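# Unplug the clipped cord from the power strip

## Task

Pull out the plug whose cord is held in the wire clip on the power strip, and move that plug so it is no longer in the wire clip. At the end, neither gripper may be holding any other loose object.

## Robot and tools

Robot: two arms, left_arm and right_arm, each ending in a two-finger gripper. Scene frame: origin at table-top height, midway between the nominal bases; +z up, +x out over the table, left_arm on the +y side. The arm names do not match image sides. Calibrated base poses in the scene frame: left_arm at (-0.030, +0.371, 0) m, quat_wxyz (+1.000, 0, 0, +0.010); right_arm at (-0.015, -0.329, 0) m, quat_wxyz (+1.000, 0, 0, +0.029). A two-camera stand is fixed behind the arms. Loose objects may occasionally get a short nudge from outside.

Frames: each arm reports its hand pose, velocities, targets and wrist-camera pose in its own base frame. Fixed cameras and the table use the scene frame. Every offset you send is along the axes of that arm's current Hand target. The fingers point along the gripper's +z and open and close along its y; end_effector_position is the point between the pads, roughly 1 cm behind the fingertips.

Row layout (used by execute_actions and move): one list of 14 numbers covering both arms, each in [-1, 1]: left dx, dy, dz, rx, ry, rz, opening, then right dx, dy, dz, rx, ry, rz, opening. Always send all 14, even if one arm is idle. The six pose numbers are offsets, not poses: they count from that arm's Hand target as it was when the action or move began, along the Hand target's axes. 1.0 equals 0.6 m for dx, dy, dz and 180 degrees for rotation; rx, ry, rz form a single rotation vector. Repeating an offset in a new call moves the arm further. All zeros re-commands the current Hand target. Opening is absolute: +1 fully open (0.094 m), -1 closed. A 0 in the opening slot is a real command (half open), so resend the present opening to leave a gripper alone.

execute_actions: actions is a list of actions; each action is a table of up to 15 rows, one per 1/30 s step; a short table repeats its last row to fill 15 steps. Every row in an action counts from the same start pose, not from the row before. cameras: list of names, ["all"], [] or null; images come only with an empty actions list or when asked. An unknown camera name rejects the call.

move: target is one 14-number row or a list of up to 15 rows, every row an offset from the same starting Hand targets. Paths are straight, end together, last at least 0.5 s and are cut off at 10 s. speed: m/s, 0.002 to 2.9, default 0.25 (turn rate up to twice that in rad/s); one value or one per target. blend: metres of corner rounding per target; 0 means stop at each. opening_speed: rate of opening change per second on the -1 to +1 scale, at least 0.2; use it to close gently. grip_force: newtons per finger pad, 10 to 50 (full), one number or one per arm; it persists, and low values close slowly. blocking=false returns after about 0.5 s while motion continues. Moves do not avoid obstacles or the other arm. Faster moves lag and stray more and hit harder; aiming far past a contact presses harder. Keep paths away from an arm's own base. The result adds a move: line giving the ending (done, off_target, moving, held, fault) and any limits (paced = pose clipped, held = steps withheld). Arms not named in the ending are done (within 10 mm and 2 degrees).

wait: seconds from 0 to 10; arms hold their last command and a running move continues. stop: brakes a running move. zoom_image: camera (cam_high, cam_left_wrist or cam_right_wrist) and region [x0, y0, x1, y1] in pixels, origin top-left, at most 504 by 504, from that camera's newest image. finished_scene: scene = this scene's number; call it only once the plug is out and clear of the clip, with nothing else held, and make no further call in that reply.

Cameras: cam_high, cam_low, cam_left_wrist, cam_right_wrist, each 672x504.

Results: Hand target is the last commanded pose after clipping, the base for the next offsets. end_effector_position (m) and end_effector_quat_wxyz are in the arm's base frame and may be off by a few cm. Joint positions run waist, shoulder, elbow, wrist pitch, wrist yaw, wrist roll, then the measured gripper opening in metres. Joint velocities may read within noise. grip_measured is the opening on the command scale; empty it reads up to about 2.5 mm wide, and on a firmly held hard part about 3 mm narrower than the part. grip_effort_nm is the gripper motor effort (negative closing), not pad force. Tool commands lists current commands. Joint torques include gravity and have offsets. MOTOR HOT appears at 75 °C; OVER-TEMPERATURE FAULT folds that arm away for good.

Control notes: each step, commanded orientation is limited to 40 degrees from the measured one. Grippers often stop a few cm short because of friction and weight; send the remaining gap as a new offset. A blocked arm keeps pushing until you send zeros or a target back beyond the gripper. Joint ranges (rad): waist -2.618 to 3.054, shoulder 0 to 3.142, elbow 0 to 3.142 (straight at 2.901), wrist pitch ±1.571, wrist yaw ±1.571, wrist roll ±2.094.

Avoid: dropping things or releasing moving parts, knocking anything off the table, fast hits or hard pushes on fixed or heavy objects, any contact between the arms (including closing on the other gripper), strain on wrist camera cables, and long stretched or straining poses that heat motors.

Each tool is called after "Emit:" as name(argument=value, ...), one argument or row to a line, values as JSON.

## Session

Emit:
execute_actions(
  actions=[],
)

Scene clock: 0.00 s.
left_arm: end_effector_position=(+0.2980, -0.0482, +0.1620) grip_measured=+1.000 grip_effort_nm=n/a end_effector_quat_wxyz=(+0.379, -0.073, +0.922, -0.037) | right_arm: end_effector_position=(+0.3531, +0.2213, +0.1945) grip_measured=+1.000 grip_effort_nm=n/a end_effector_quat_wxyz=(+0.517, +0.041, +0.825, +0.223)
Joint positions: left_arm=[-0.267 0.994 0.757 -0.567 -0.173 -0.355 0.094] | right_arm=[0.689 1.313 0.723 0.196 0.308 0.582 0.094]
Joint velocities: within noise
Joint torques (N m): no reading
Heat: left arm: 29 °C; right arm: 30 °C.
Hand target: left_arm +0.3026, -0.0485, +0.1742; +0.397, -0.075, +0.914, -0.041 | right_arm +0.3549, +0.2220, +0.2062; +0.527, +0.043, +0.817, +0.229
Tool commands: left_gripper/opening=+1.0 right_gripper/opening=+1.0

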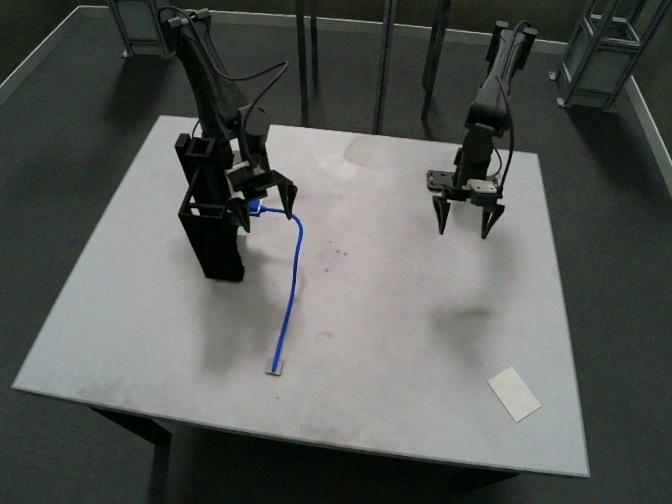

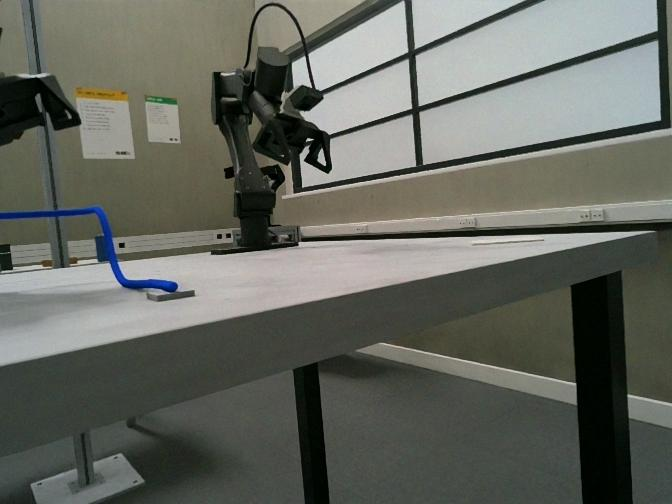

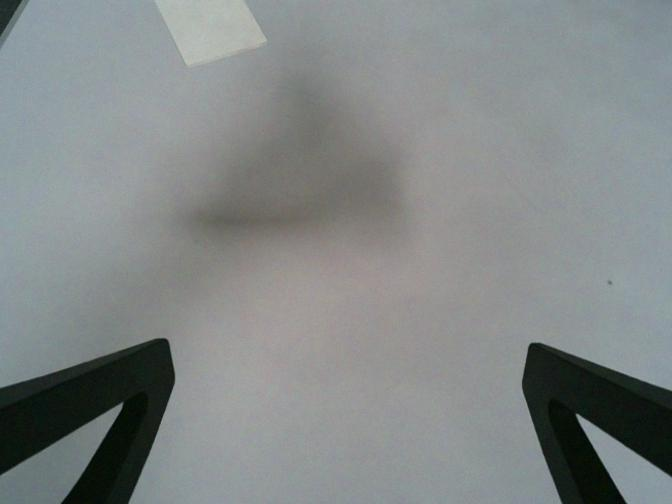

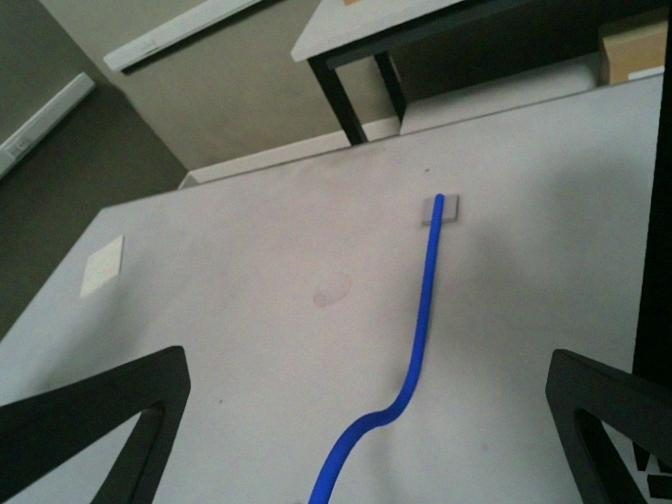

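Emit:
zoom_image(
  camera="cam_high",
  region=[150, 110, 330, 290],
)

Scaled by 2.800 from the camera's 672x504 image, which has a finer 960x720 frame.

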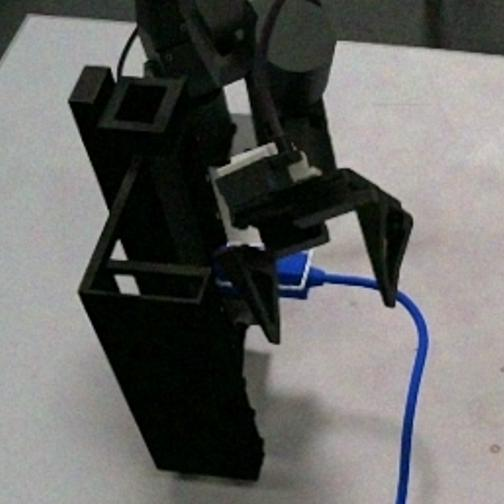

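Emit:
move(
  target=[0.008,-0.221,-0.077,0.437,-0.063,0.308,1,-0.112,0.056,-0.212,0,0,0,1],
  cameras=["all"],
  speed=0.4,
)

Scene clock: 18.03 s.
left_arm: end_effector_position=(+0.2778, -0.1744, +0.2078) grip_measured=+1.000 grip_effort_nm=-0.02 end_effector_quat_wxyz=(+0.396, +0.579, +0.594, -0.395) | right_arm: end_effector_position=(+0.2678, +0.1912, +0.2966) grip_measured=+1.000 grip_effort_nm=0.01 end_effector_quat_wxyz=(+0.511, +0.031, +0.832, +0.212)
Joint positions: left_arm=[-0.03 1.567 1.178 -1.076 1.184 1.445 0.094] | right_arm=[0.866 0.95 0.965 -0.463 0.466 0.644 0.094]
Joint torques (N m): left_arm=[-0.69 -6.58 9.74 0.39 0.89 0.14] | right_arm=[0.46 -3.04 10.88 2.01 0.27 0.12]
Heat: left arm: 32 °C; right arm: 34 °C.
Hand target: left_arm +0.2794, -0.1792, +0.2201; +0.407, +0.579, +0.578, -0.406 | right_arm +0.2666, +0.1890, +0.3201; +0.528, +0.043, +0.817, +0.230
Off the commanded pose: left_arm 0.013 m, 2 deg | right_arm 0.024 m, 4 deg.
move: off_target (left_arm, right_arm)

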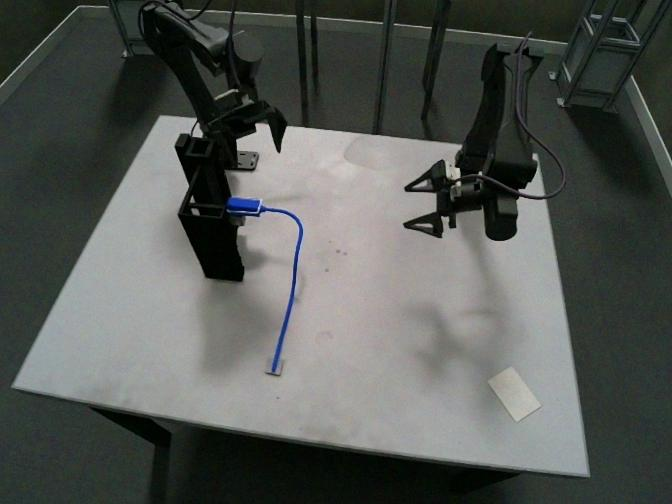

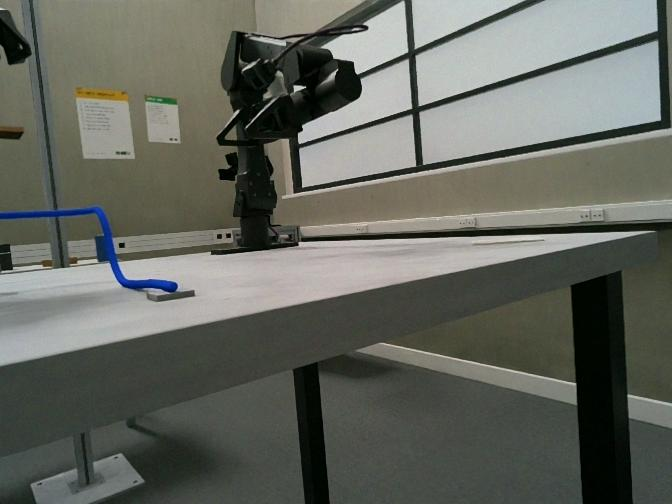

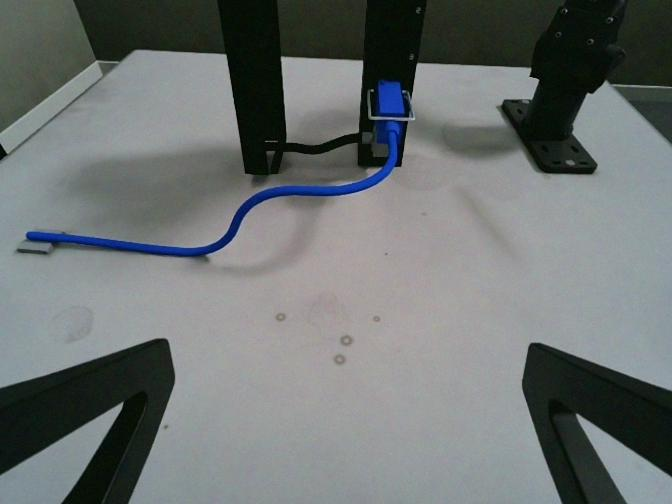

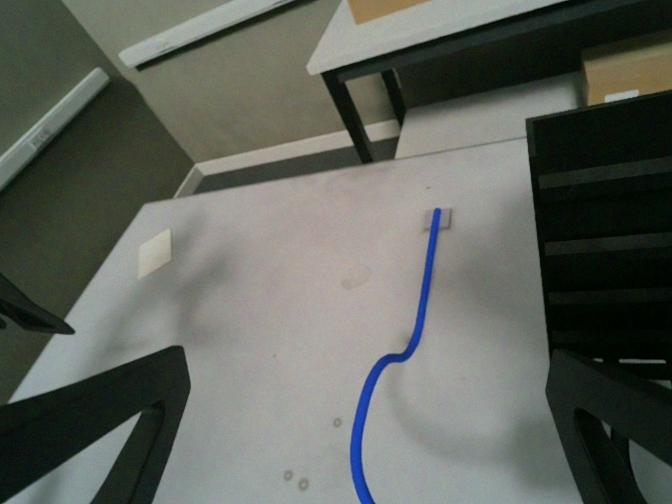

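Emit:
zoom_image(
  camera="cam_left_wrist",
  region=[310, 40, 470, 200],
)

Emit:
zoom_image(
  camera="cam_high",
  region=[165, 120, 315, 290],
)

Scaled by 3.150 from the camera's 672x504 image, which has a finer 960x720 frame.

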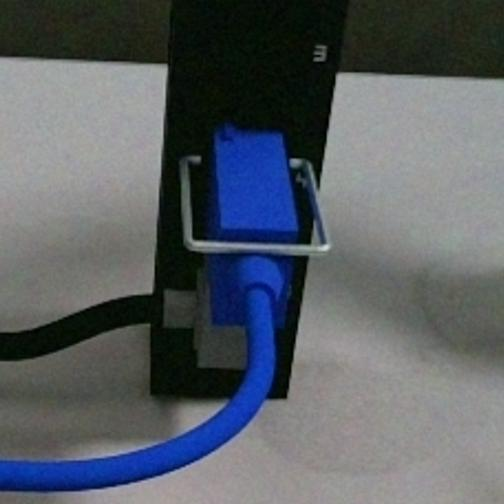

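Scaled by 2.965 from the camera's 672x504 image, which has a finer 960x720 frame.

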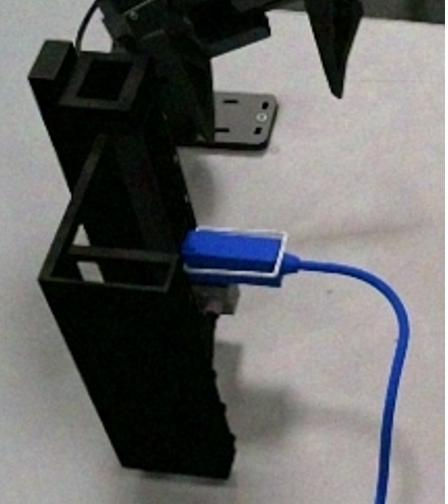

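Emit:
move(
  target=[-0.041,-0.082,0.34,0,0,0,1,-0.07,0.035,-0.195,0,0,0,1],
  cameras=["all"],
  speed=0.3,
)

Emit:
zoom_image(
  camera="cam_left_wrist",
  region=[200, 0, 500, 225],
)

Scene clock: 29.40 s.
left_arm: end_effector_position=(+0.2302, -0.3760, +0.1719) grip_measured=+1.000 grip_effort_nm=-0.02 end_effector_quat_wxyz=(+0.398, +0.579, +0.585, -0.406) | right_arm: end_effector_position=(+0.1780, +0.1604, +0.3912) grip_measured=+1.000 grip_effort_nm=0.00 end_effector_quat_wxyz=(+0.521, +0.030, +0.825, +0.219)
Joint positions: left_arm=[-0.735 1.583 0.883 0.184 0.771 0.361 0.094] | right_arm=[1.357 0.914 1.411 -1.116 0.897 0.943 0.094]
Joint torques (N m): left_arm=[-0.73 -7.73 6.93 2.05 0.12 -0.03] | right_arm=[0.46 0.27 8.99 1.63 0.49 0.1]
Heat: left arm: 31 °C; right arm: 37 °C.
Hand target: left_arm +0.2301, -0.3794, +0.1737; +0.406, +0.579, +0.578, -0.406 | right_arm +0.1783, +0.1560, +0.4037; +0.527, +0.043, +0.817, +0.229
Off the commanded pose: left_arm 0.004 m, 1 deg | right_arm 0.013 m, 2 deg.
move: off_target (right_arm)

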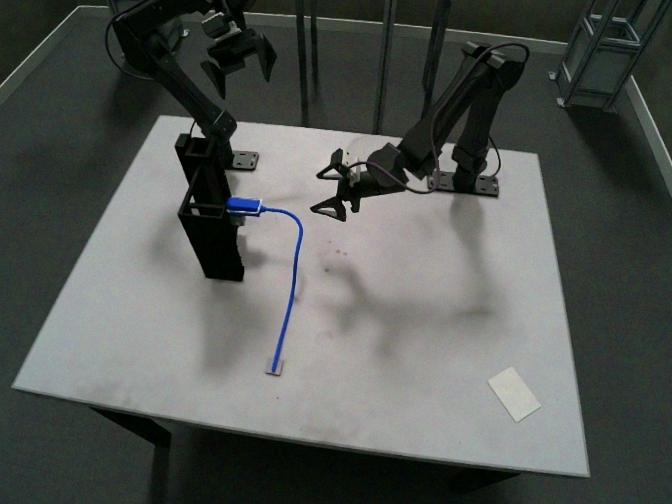

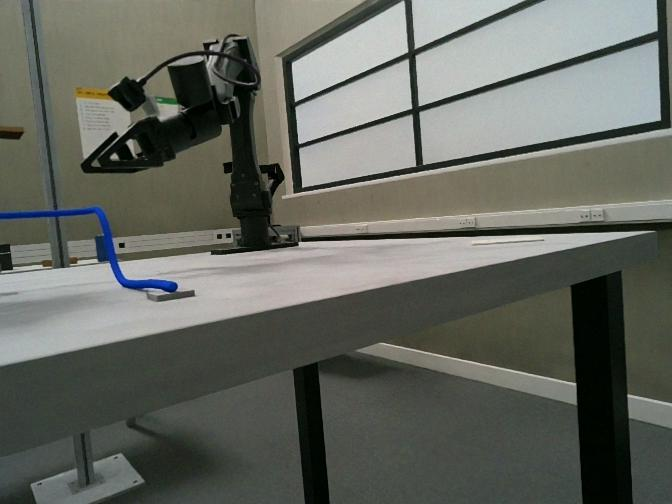

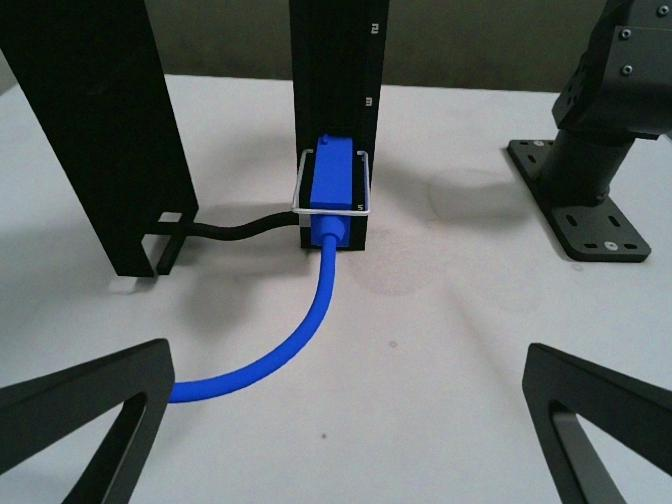

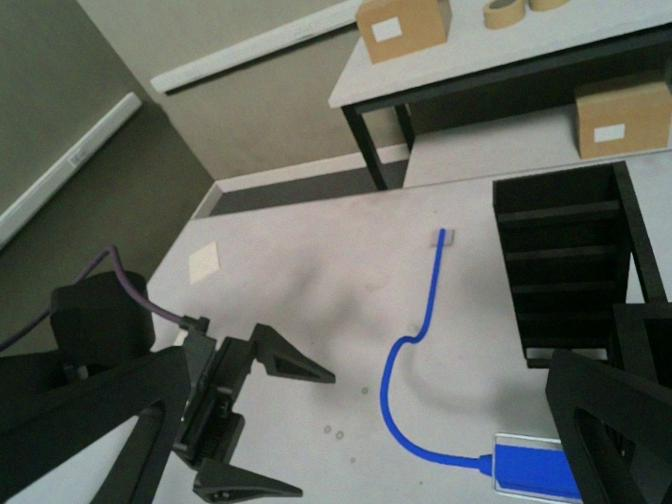

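Scaled by 1.680 from the camera's 672x504 image, which has a finer 960x720 frame.

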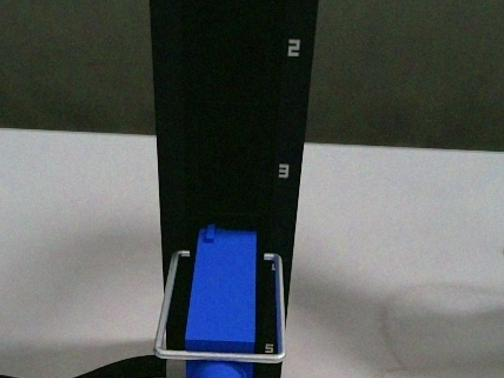

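Emit:
move(
  target=[0.06,0.003,0.08,0,-0.111,0,0,0,0,0,0,0,0,1],
  cameras=["cam_high","cam_left_wrist","cam_right_wrist"],
)

Emit:
zoom_image(
  camera="cam_left_wrist",
  region=[150, 50, 550, 350],
)

Emit:
zoom_image(
  camera="cam_high",
  region=[190, 130, 370, 265],
)

Scene clock: 45.07 s.
left_arm: end_effector_position=(+0.2330, -0.4092, +0.1202) grip_measured=+0.001 grip_effort_nm=-0.10 end_effector_quat_wxyz=(+0.491, +0.501, +0.509, -0.499) | right_arm: end_effector_position=(+0.1781, +0.1603, +0.3913) grip_measured=+1.000 grip_effort_nm=0.01 end_effector_quat_wxyz=(+0.521, +0.030, +0.825, +0.219)
Joint positions: left_arm=[-0.779 2.061 0.71 1.323 0.792 0.004 0.047] | right_arm=[1.357 0.914 1.411 -1.116 0.898 0.943 0.094]
Joint torques (N m): left_arm=[-0.85 -9.14 5.24 2.11 -0.09 -0.06] | right_arm=[0.49 0.27 9.01 1.62 0.5 0.13]
Heat: left arm: 33 °C; right arm: 36 °C.
Hand target: left_arm +0.2318, -0.4124, +0.1236; +0.501, +0.500, +0.499, -0.500 | right_arm +0.1784, +0.1561, +0.4038; +0.528, +0.043, +0.817, +0.230
Off the commanded pose: left_arm 0.005 m, 2 deg | right_arm 0.013 m, 2 deg.
move: off_target (right_arm)
Images, in order (width x height): cam_high 672x504, cam_left_wrist 672x504, cam_right_wrist 672x504.

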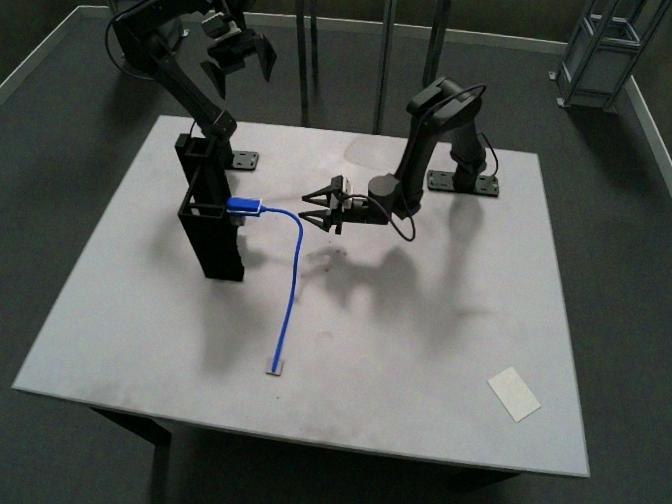

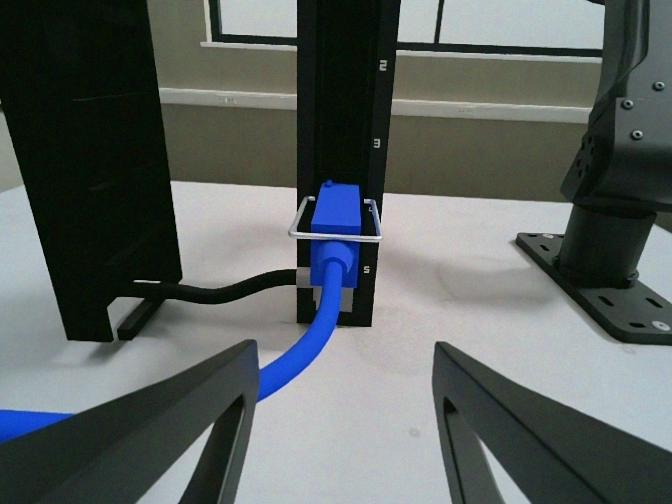

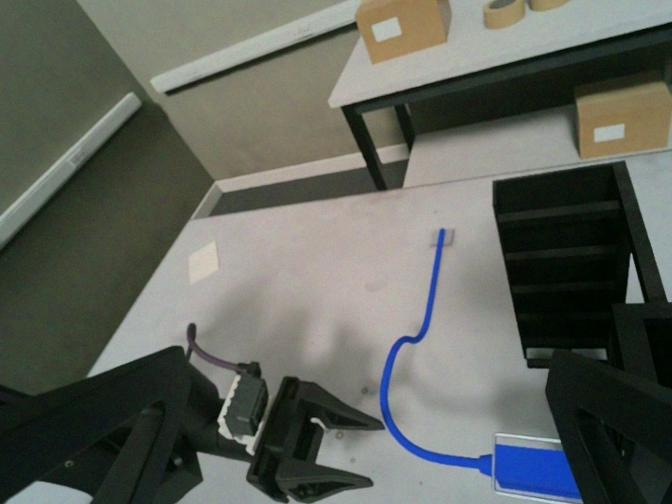

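Scaled by 1.260 from the camera's 672x504 image, which has a finer 960x720 frame.

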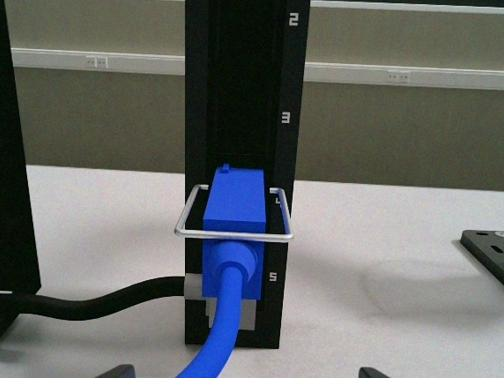

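Scaled by 2.800 from the camera's 672x504 image, which has a finer 960x720 frame.

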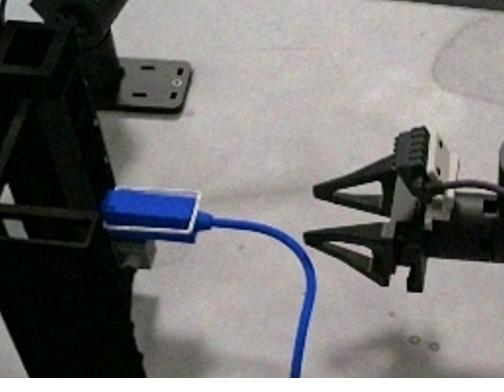

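Emit:
move(
  target=[0.035,-0.036,0.083,0,0,0,-1,0,0,0,0,0,0,1],
  cameras=["cam_high","cam_left_wrist","cam_right_wrist"],
)

Emit:
zoom_image(
  camera="cam_left_wrist",
  region=[180, 150, 480, 375],
)

Emit:
zoom_image(
  camera="cam_high",
  region=[190, 150, 340, 262],
)

Emit:
zoom_image(
  camera="cam_right_wrist",
  region=[270, 320, 510, 500],
)

Scene clock: 56.63 s.
left_arm: end_effector_position=(+0.2043, -0.4578, +0.0939) grip_measured=-0.990 grip_effort_nm=-0.53 end_effector_quat_wxyz=(+0.481, +0.507, +0.511, -0.501) | right_arm: end_effector_position=(+0.1781, +0.1603, +0.3913) grip_measured=+1.000 grip_effort_nm=0.00 end_effector_quat_wxyz=(+0.521, +0.030, +0.825, +0.219)
Joint positions: left_arm=[-0.932 2.19 0.799 1.347 0.655 0.003 0] | right_arm=[1.357 0.914 1.411 -1.116 0.898 0.943 0.094]
Joint torques (N m): left_arm=[0.01 -10.17 6.71 2.18 -0.14 -0.05] | right_arm=[0.46 0.25 9.02 1.62 0.5 0.12]
Heat: left arm: 34 °C; right arm: 35 °C.
Hand target: left_arm +0.2103, -0.4622, +0.1027; +0.501, +0.500, +0.499, -0.500 | right_arm +0.1784, +0.1561, +0.4038; +0.528, +0.043, +0.817, +0.230
Off the commanded pose: left_arm 0.011 m, 3 deg | right_arm 0.013 m, 2 deg.
move: off_target (left_arm, right_arm)
Images, in order (width x height): cam_high 672x504, cam_left_wrist 672x504, cam_right_wrist 672x504.

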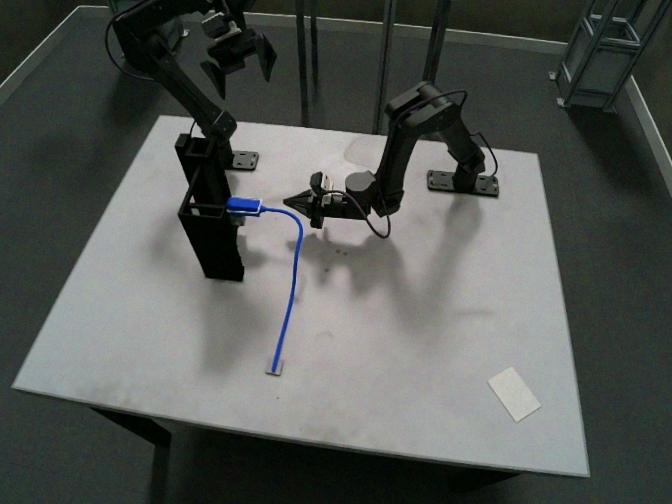

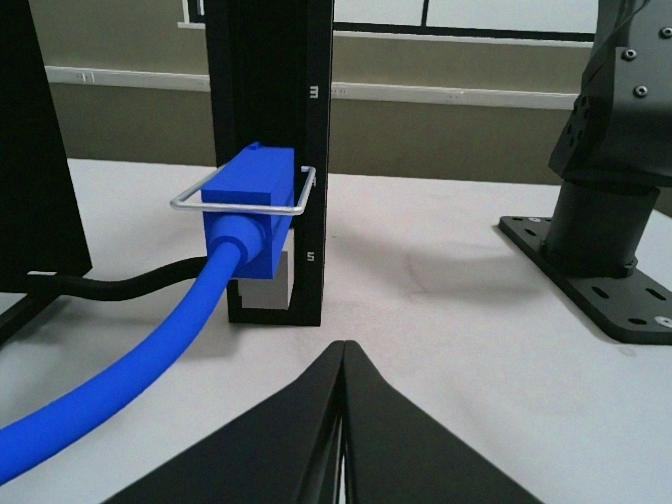

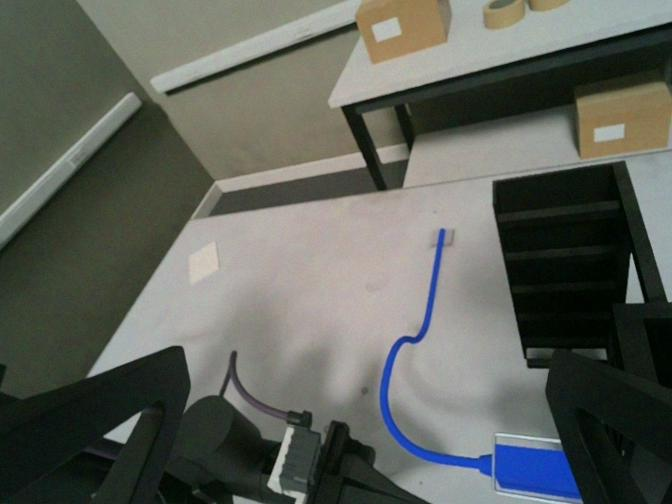

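Scaled by 1.680 from the camera's 672x504 image, which has a finer 960x720 frame.

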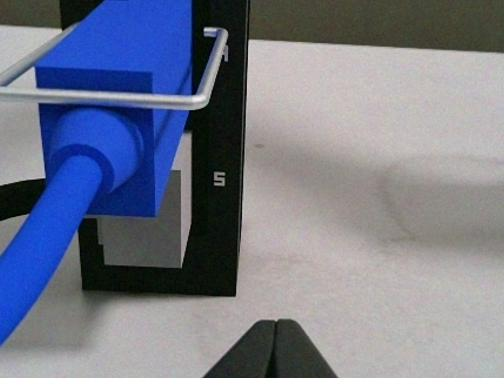

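Scaled by 3.360 from the camera's 672x504 image, which has a finer 960x720 frame.

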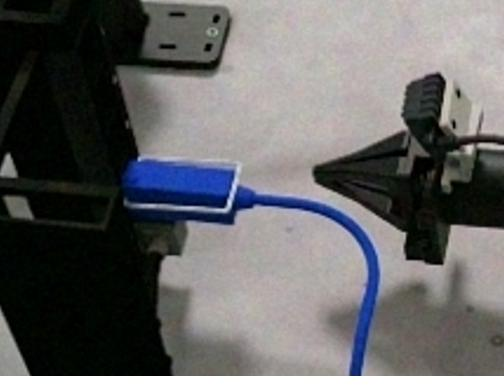

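Scaled by 2.100 from the camera's 672x504 image, which has a finer 960x720 frame.

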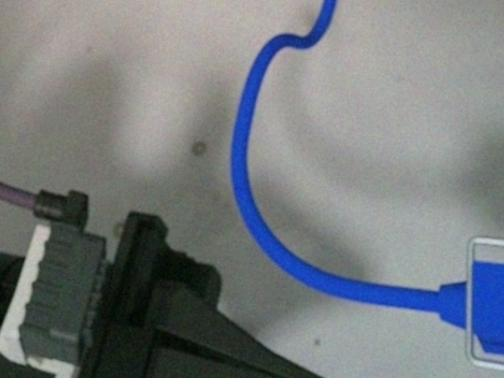

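Emit:
move(
  target=[
    [0,0.0225,0,0,0,0,-1,0,0,0,0,0,0,1],
    [0,0.0225,0.066,0,0,0,-1,0,0,0,0,0,0,1],
  ],
  cameras=["cam_high","cam_left_wrist"],
  speed=0.12,
  blend=0.01,
)

Emit:
zoom_image(
  camera="cam_left_wrist",
  region=[180, 150, 480, 375],
)

Emit:
zoom_image(
  camera="cam_high",
  region=[190, 150, 340, 262],
)

Scene clock: 66.13 s.
left_arm: end_effector_position=(+0.2198, -0.4966, +0.1030) grip_measured=-0.990 grip_effort_nm=-0.53 end_effector_quat_wxyz=(+0.497, +0.504, +0.497, -0.502) | right_arm: end_effector_position=(+0.1781, +0.1603, +0.3913) grip_measured=+1.000 grip_effort_nm=0.00 end_effector_quat_wxyz=(+0.521, +0.030, +0.825, +0.219)
Joint positions: left_arm=[-0.961 2.266 0.983 1.281 0.622 0.003 0] | right_arm=[1.357 0.914 1.411 -1.116 0.898 0.943 0.094]
Joint torques (N m): left_arm=[-0.36 -11.23 7.5 1.81 -0.17 -0.05] | right_arm=[0.49 0.25 9.03 1.63 0.49 0.13]
Heat: left arm: 35 °C; right arm: 35 °C.
Hand target: left_arm +0.2236, -0.5018, +0.1029; +0.501, +0.500, +0.499, -0.500 | right_arm +0.1784, +0.1561, +0.4038; +0.528, +0.043, +0.817, +0.230
Off the commanded pose: left_arm 0.006 m, 1 deg | right_arm 0.013 m, 2 deg.
move: off_target (right_arm); blend cut to 0.0069 m at target 1
Images, in order (width x height): cam_high 672x504, cam_left_wrist 672x504.

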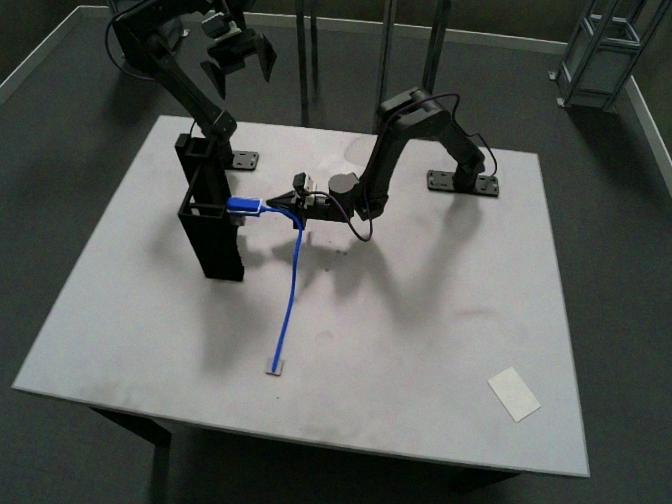

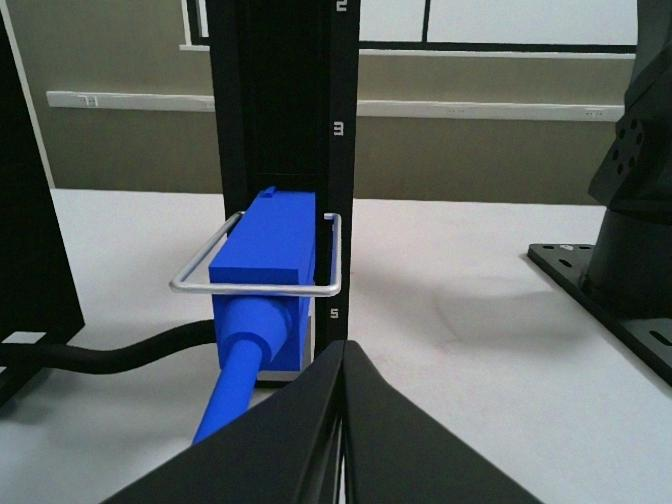

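Scaled by 1.680 from the camera's 672x504 image, which has a finer 960x720 frame.

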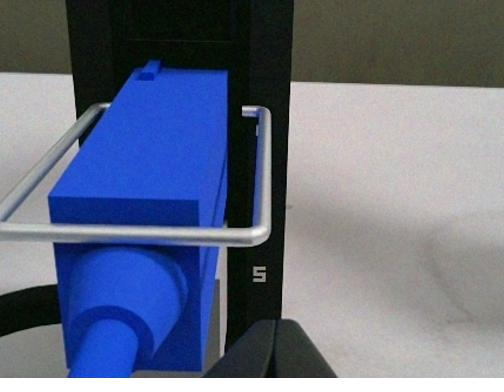

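Scaled by 3.360 from the camera's 672x504 image, which has a finer 960x720 frame.

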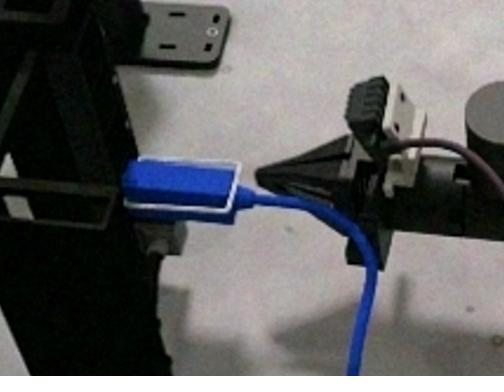

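Emit:
move(
  target=[
    [0,0.006,0.033,0,0,0,-1,0,0,0,0,0,0,1],
    [-0.06,0.006,0.033,0,0,0,-1,0,0,0,0,0,0,1],
  ],
  cameras=["cam_high","cam_left_wrist"],
  speed=0.08,
)

Emit:
zoom_image(
  camera="cam_high",
  region=[190, 150, 340, 262],
)

Scene clock: 72.27 s.
left_arm: end_effector_position=(+0.2266, -0.5074, +0.1015) grip_measured=-0.991 grip_effort_nm=-0.52 end_effector_quat_wxyz=(+0.474, +0.506, +0.522, -0.496) | right_arm: end_effector_position=(+0.1781, +0.1603, +0.3913) grip_measured=+1.000 grip_effort_nm=0.00 end_effector_quat_wxyz=(+0.521, +0.030, +0.825, +0.219)
Joint positions: left_arm=[-0.965 2.248 1.041 1.136 0.612 0.002 0] | right_arm=[1.357 0.914 1.411 -1.116 0.898 0.943 0.094]
Joint torques (N m): left_arm=[-1.8 -17.43 9.89 1.72 -0.25 -0.07] | right_arm=[0.46 0.25 9.02 1.63 0.5 0.12]
Heat: left arm: 35 °C; right arm: 35 °C.
Hand target: left_arm +0.2273, -0.5215, +0.1388; +0.501, +0.500, +0.499, -0.500 | right_arm +0.1784, +0.1561, +0.4038; +0.528, +0.043, +0.817, +0.230
Off the commanded pose: left_arm 0.040 m, 4 deg | right_arm 0.013 m, 2 deg.
move: off_target (left_arm, right_arm)
Images, in order (width x height): cam_high 672x504, cam_left_wrist 672x504.

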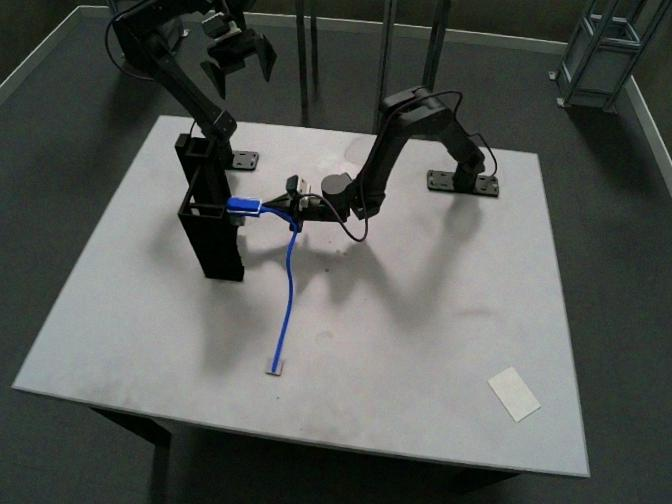

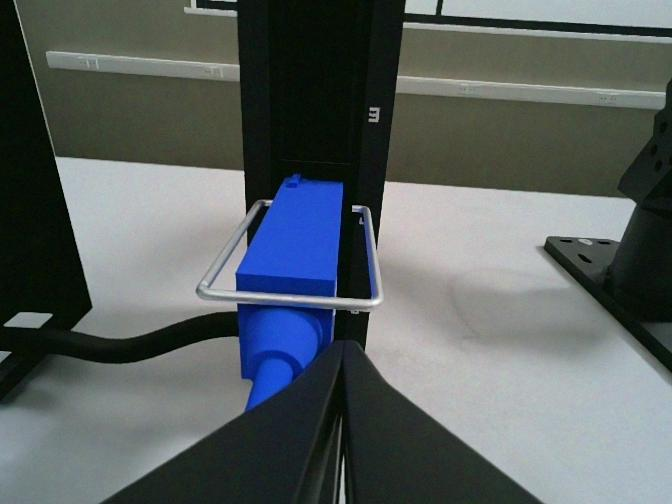

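Scaled by 3.360 from the camera's 672x504 image, which has a finer 960x720 frame.

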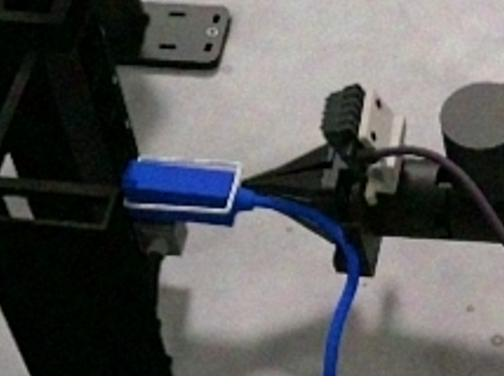

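Emit:
move(
  target=[
    [0.06,-0.001,0.005,0,0,0,-1,0,0,0,0,0,0,1],
    [0.06,-0.009,-0.033,0,0,0,-1,0,0,0,0,0,0,1],
  ],
  cameras=["cam_high","cam_left_wrist"],
  speed=0.12,
)

Emit:
zoom_image(
  camera="cam_left_wrist",
  region=[180, 150, 480, 375],
)

Scene clock: 76.47 s.
left_arm: end_effector_position=(+0.2218, -0.5013, +0.0908) grip_measured=-0.991 grip_effort_nm=-0.51 end_effector_quat_wxyz=(+0.489, +0.503, +0.508, -0.499) | right_arm: end_effector_position=(+0.1781, +0.1603, +0.3913) grip_measured=+1.000 grip_effort_nm=0.00 end_effector_quat_wxyz=(+0.521, +0.030, +0.825, +0.219)
Joint positions: left_arm=[-0.967 2.297 1.005 1.265 0.609 0.001 0] | right_arm=[1.357 0.914 1.411 -1.116 0.898 0.943 0.094]
Joint torques (N m): left_arm=[-0.2 -14.49 4.94 1.98 -0.07 -0.03] | right_arm=[0.47 0.25 9.06 1.63 0.49 0.11]
Heat: left arm: 35 °C; right arm: 35 °C.
Hand target: left_arm +0.2218, -0.5018, +0.1028; +0.501, +0.500, +0.499, -0.500 | right_arm +0.1784, +0.1561, +0.4038; +0.528, +0.043, +0.817, +0.230
Off the commanded pose: left_arm 0.012 m, 2 deg | right_arm 0.013 m, 2 deg.
move: off_target (left_arm, right_arm)
Images, in order (width x height): cam_high 672x504, cam_left_wrist 672x504.

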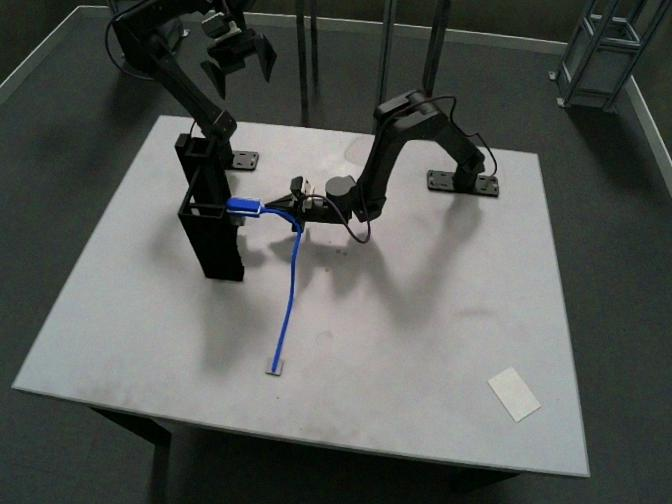

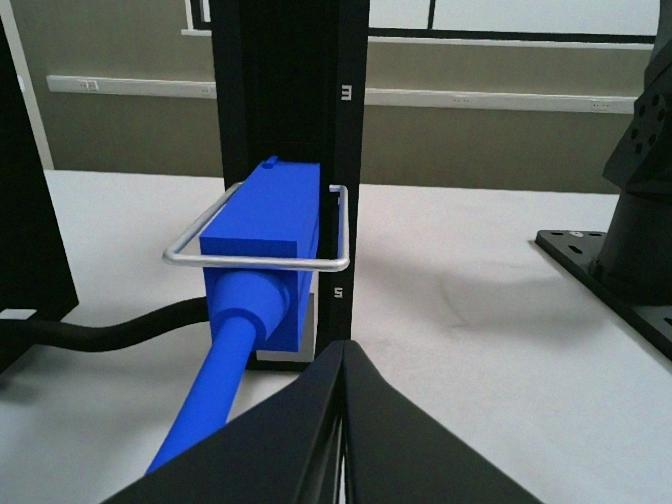

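Scaled by 1.680 from the camera's 672x504 image, which has a finer 960x720 frame.

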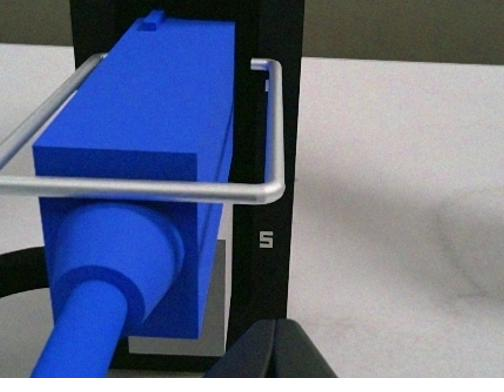

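Emit:
move(
  target=[0,0.002,0.02,0,0,0,-1,0,0,0,0,0,0,1],
  cameras=["cam_high","cam_left_wrist"],
  speed=0.08,
)

Emit:
zoom_image(
  camera="cam_left_wrist",
  region=[230, 200, 430, 400],
)

Emit:
zoom_image(
  camera="cam_high",
  region=[210, 165, 330, 255],
)

Scene clock: 86.63 s.
left_arm: end_effector_position=(+0.2224, -0.5063, +0.0974) grip_measured=-0.991 grip_effort_nm=-0.51 end_effector_quat_wxyz=(+0.496, +0.502, +0.502, -0.500) | right_arm: end_effector_position=(+0.1781, +0.1603, +0.3913) grip_measured=+1.000 grip_effort_nm=0.00 end_effector_quat_wxyz=(+0.521, +0.030, +0.825, +0.219)
Joint positions: left_arm=[-0.973 2.297 1.024 1.265 0.6 0.001 0] | right_arm=[1.357 0.914 1.411 -1.116 0.898 0.943 0.094]
Joint torques (N m): left_arm=[-0.91 -12.68 7.98 1.74 -0.13 -0.03] | right_arm=[0.47 0.25 9.03 1.63 0.49 0.13]
Heat: left arm: 35 °C; right arm: 35 °C.
Hand target: left_arm +0.2231, -0.5138, +0.1029; +0.501, +0.500, +0.499, -0.500 | right_arm +0.1784, +0.1561, +0.4038; +0.528, +0.043, +0.817, +0.230
Off the commanded pose: left_arm 0.009 m, 1 deg | right_arm 0.013 m, 2 deg.
move: off_target (right_arm)
Images, in order (width x height): cam_high 672x504, cam_left_wrist 672x504.

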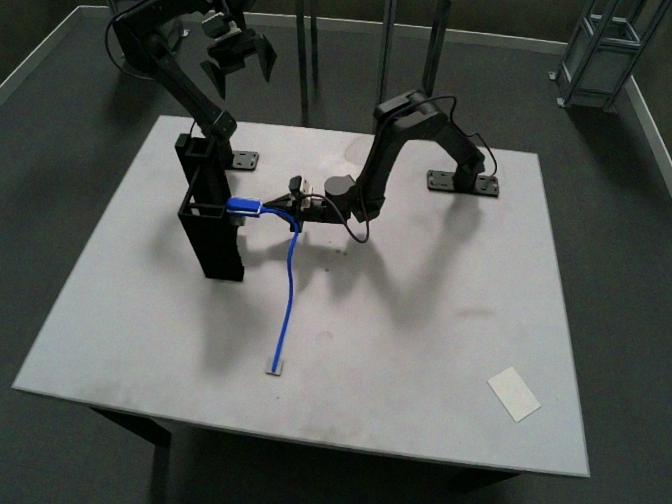

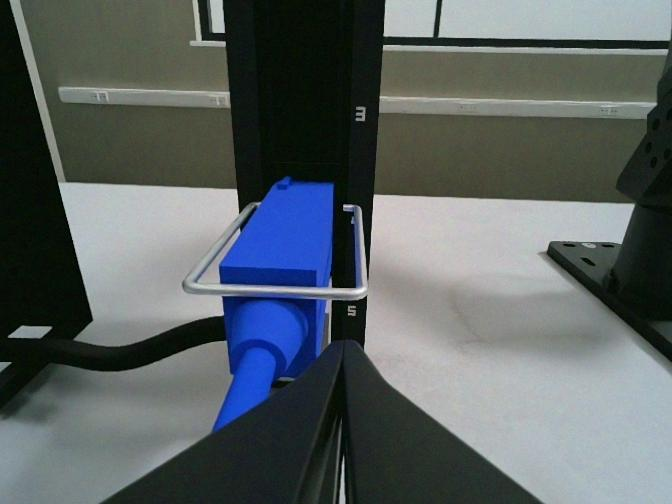

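Scaled by 2.520 from the camera's 672x504 image, which has a finer 960x720 frame.

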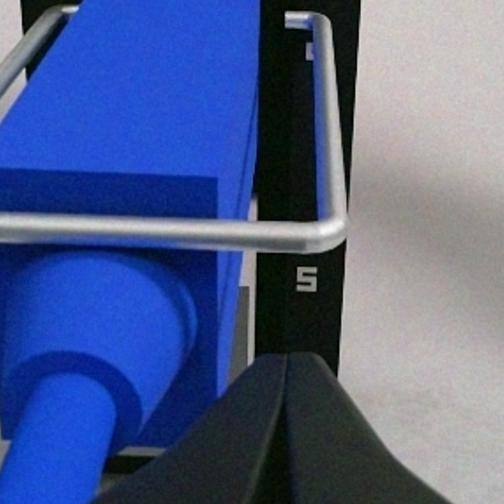

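Scaled by 4.200 from the camera's 672x504 image, which has a finer 960x720 frame.

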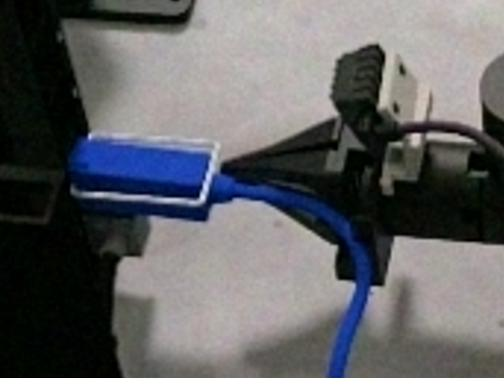

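Emit:
move(
  target=[-0.04,0,0,0,0,0,-1,0,0,0,0,0,0,1],
  cameras=["cam_high","cam_left_wrist"],
  speed=0.06,
)

Emit:
zoom_image(
  camera="cam_left_wrist",
  region=[230, 200, 430, 400],
)

Emit:
zoom_image(
  camera="cam_high",
  region=[210, 165, 330, 255],
)

Scene clock: 89.90 s.
left_arm: end_effector_position=(+0.2227, -0.5064, +0.0972) grip_measured=-0.991 grip_effort_nm=-0.51 end_effector_quat_wxyz=(+0.482, +0.504, +0.517, -0.497) | right_arm: end_effector_position=(+0.1781, +0.1603, +0.3913) grip_measured=+1.000 grip_effort_nm=0.00 end_effector_quat_wxyz=(+0.521, +0.030, +0.825, +0.219)
Joint positions: left_arm=[-0.973 2.267 1.024 1.193 0.6 0.001 0] | right_arm=[1.357 0.914 1.411 -1.116 0.898 0.943 0.094]
Joint torques (N m): left_arm=[-0.88 -17.39 7.65 1.74 -0.11 -0.05] | right_arm=[0.46 0.27 9.01 1.63 0.49 0.12]
Heat: left arm: 35 °C; right arm: 35 °C.
Hand target: left_arm +0.2231, -0.5137, +0.1268; +0.501, +0.500, +0.499, -0.500 | right_arm +0.1784, +0.1561, +0.4038; +0.528, +0.043, +0.817, +0.230
Off the commanded pose: left_arm 0.031 m, 3 deg | right_arm 0.013 m, 2 deg.
move: off_target (left_arm, right_arm)
Images, in order (width x height): cam_high 672x504, cam_left_wrist 672x504.

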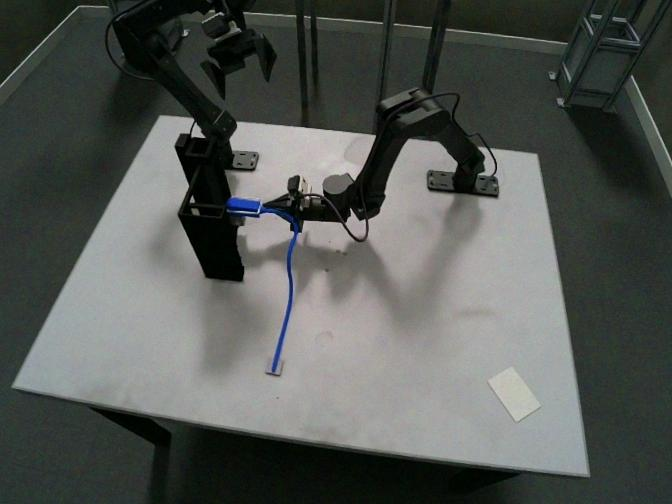

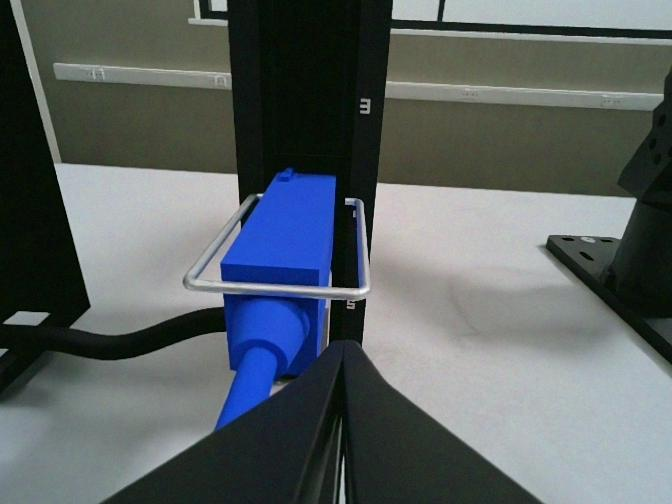

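Scaled by 2.520 from the camera's 672x504 image, which has a finer 960x720 frame.

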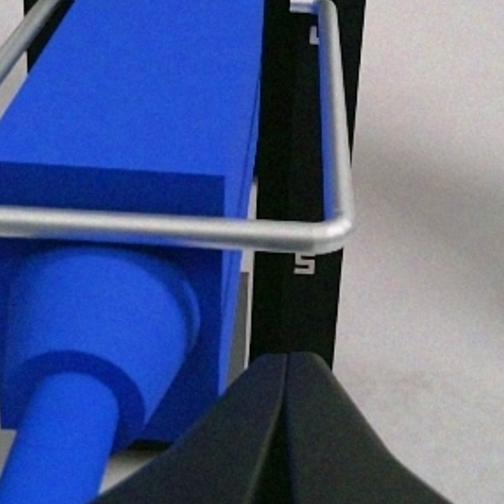

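Scaled by 4.200 from the camera's 672x504 image, which has a finer 960x720 frame.

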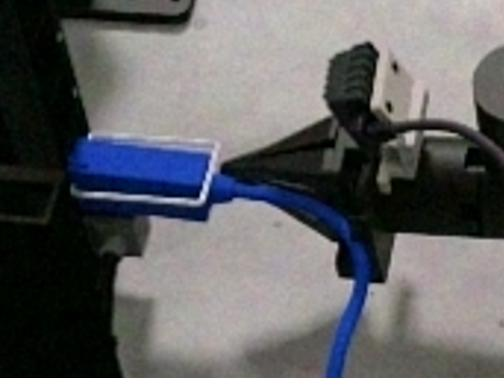

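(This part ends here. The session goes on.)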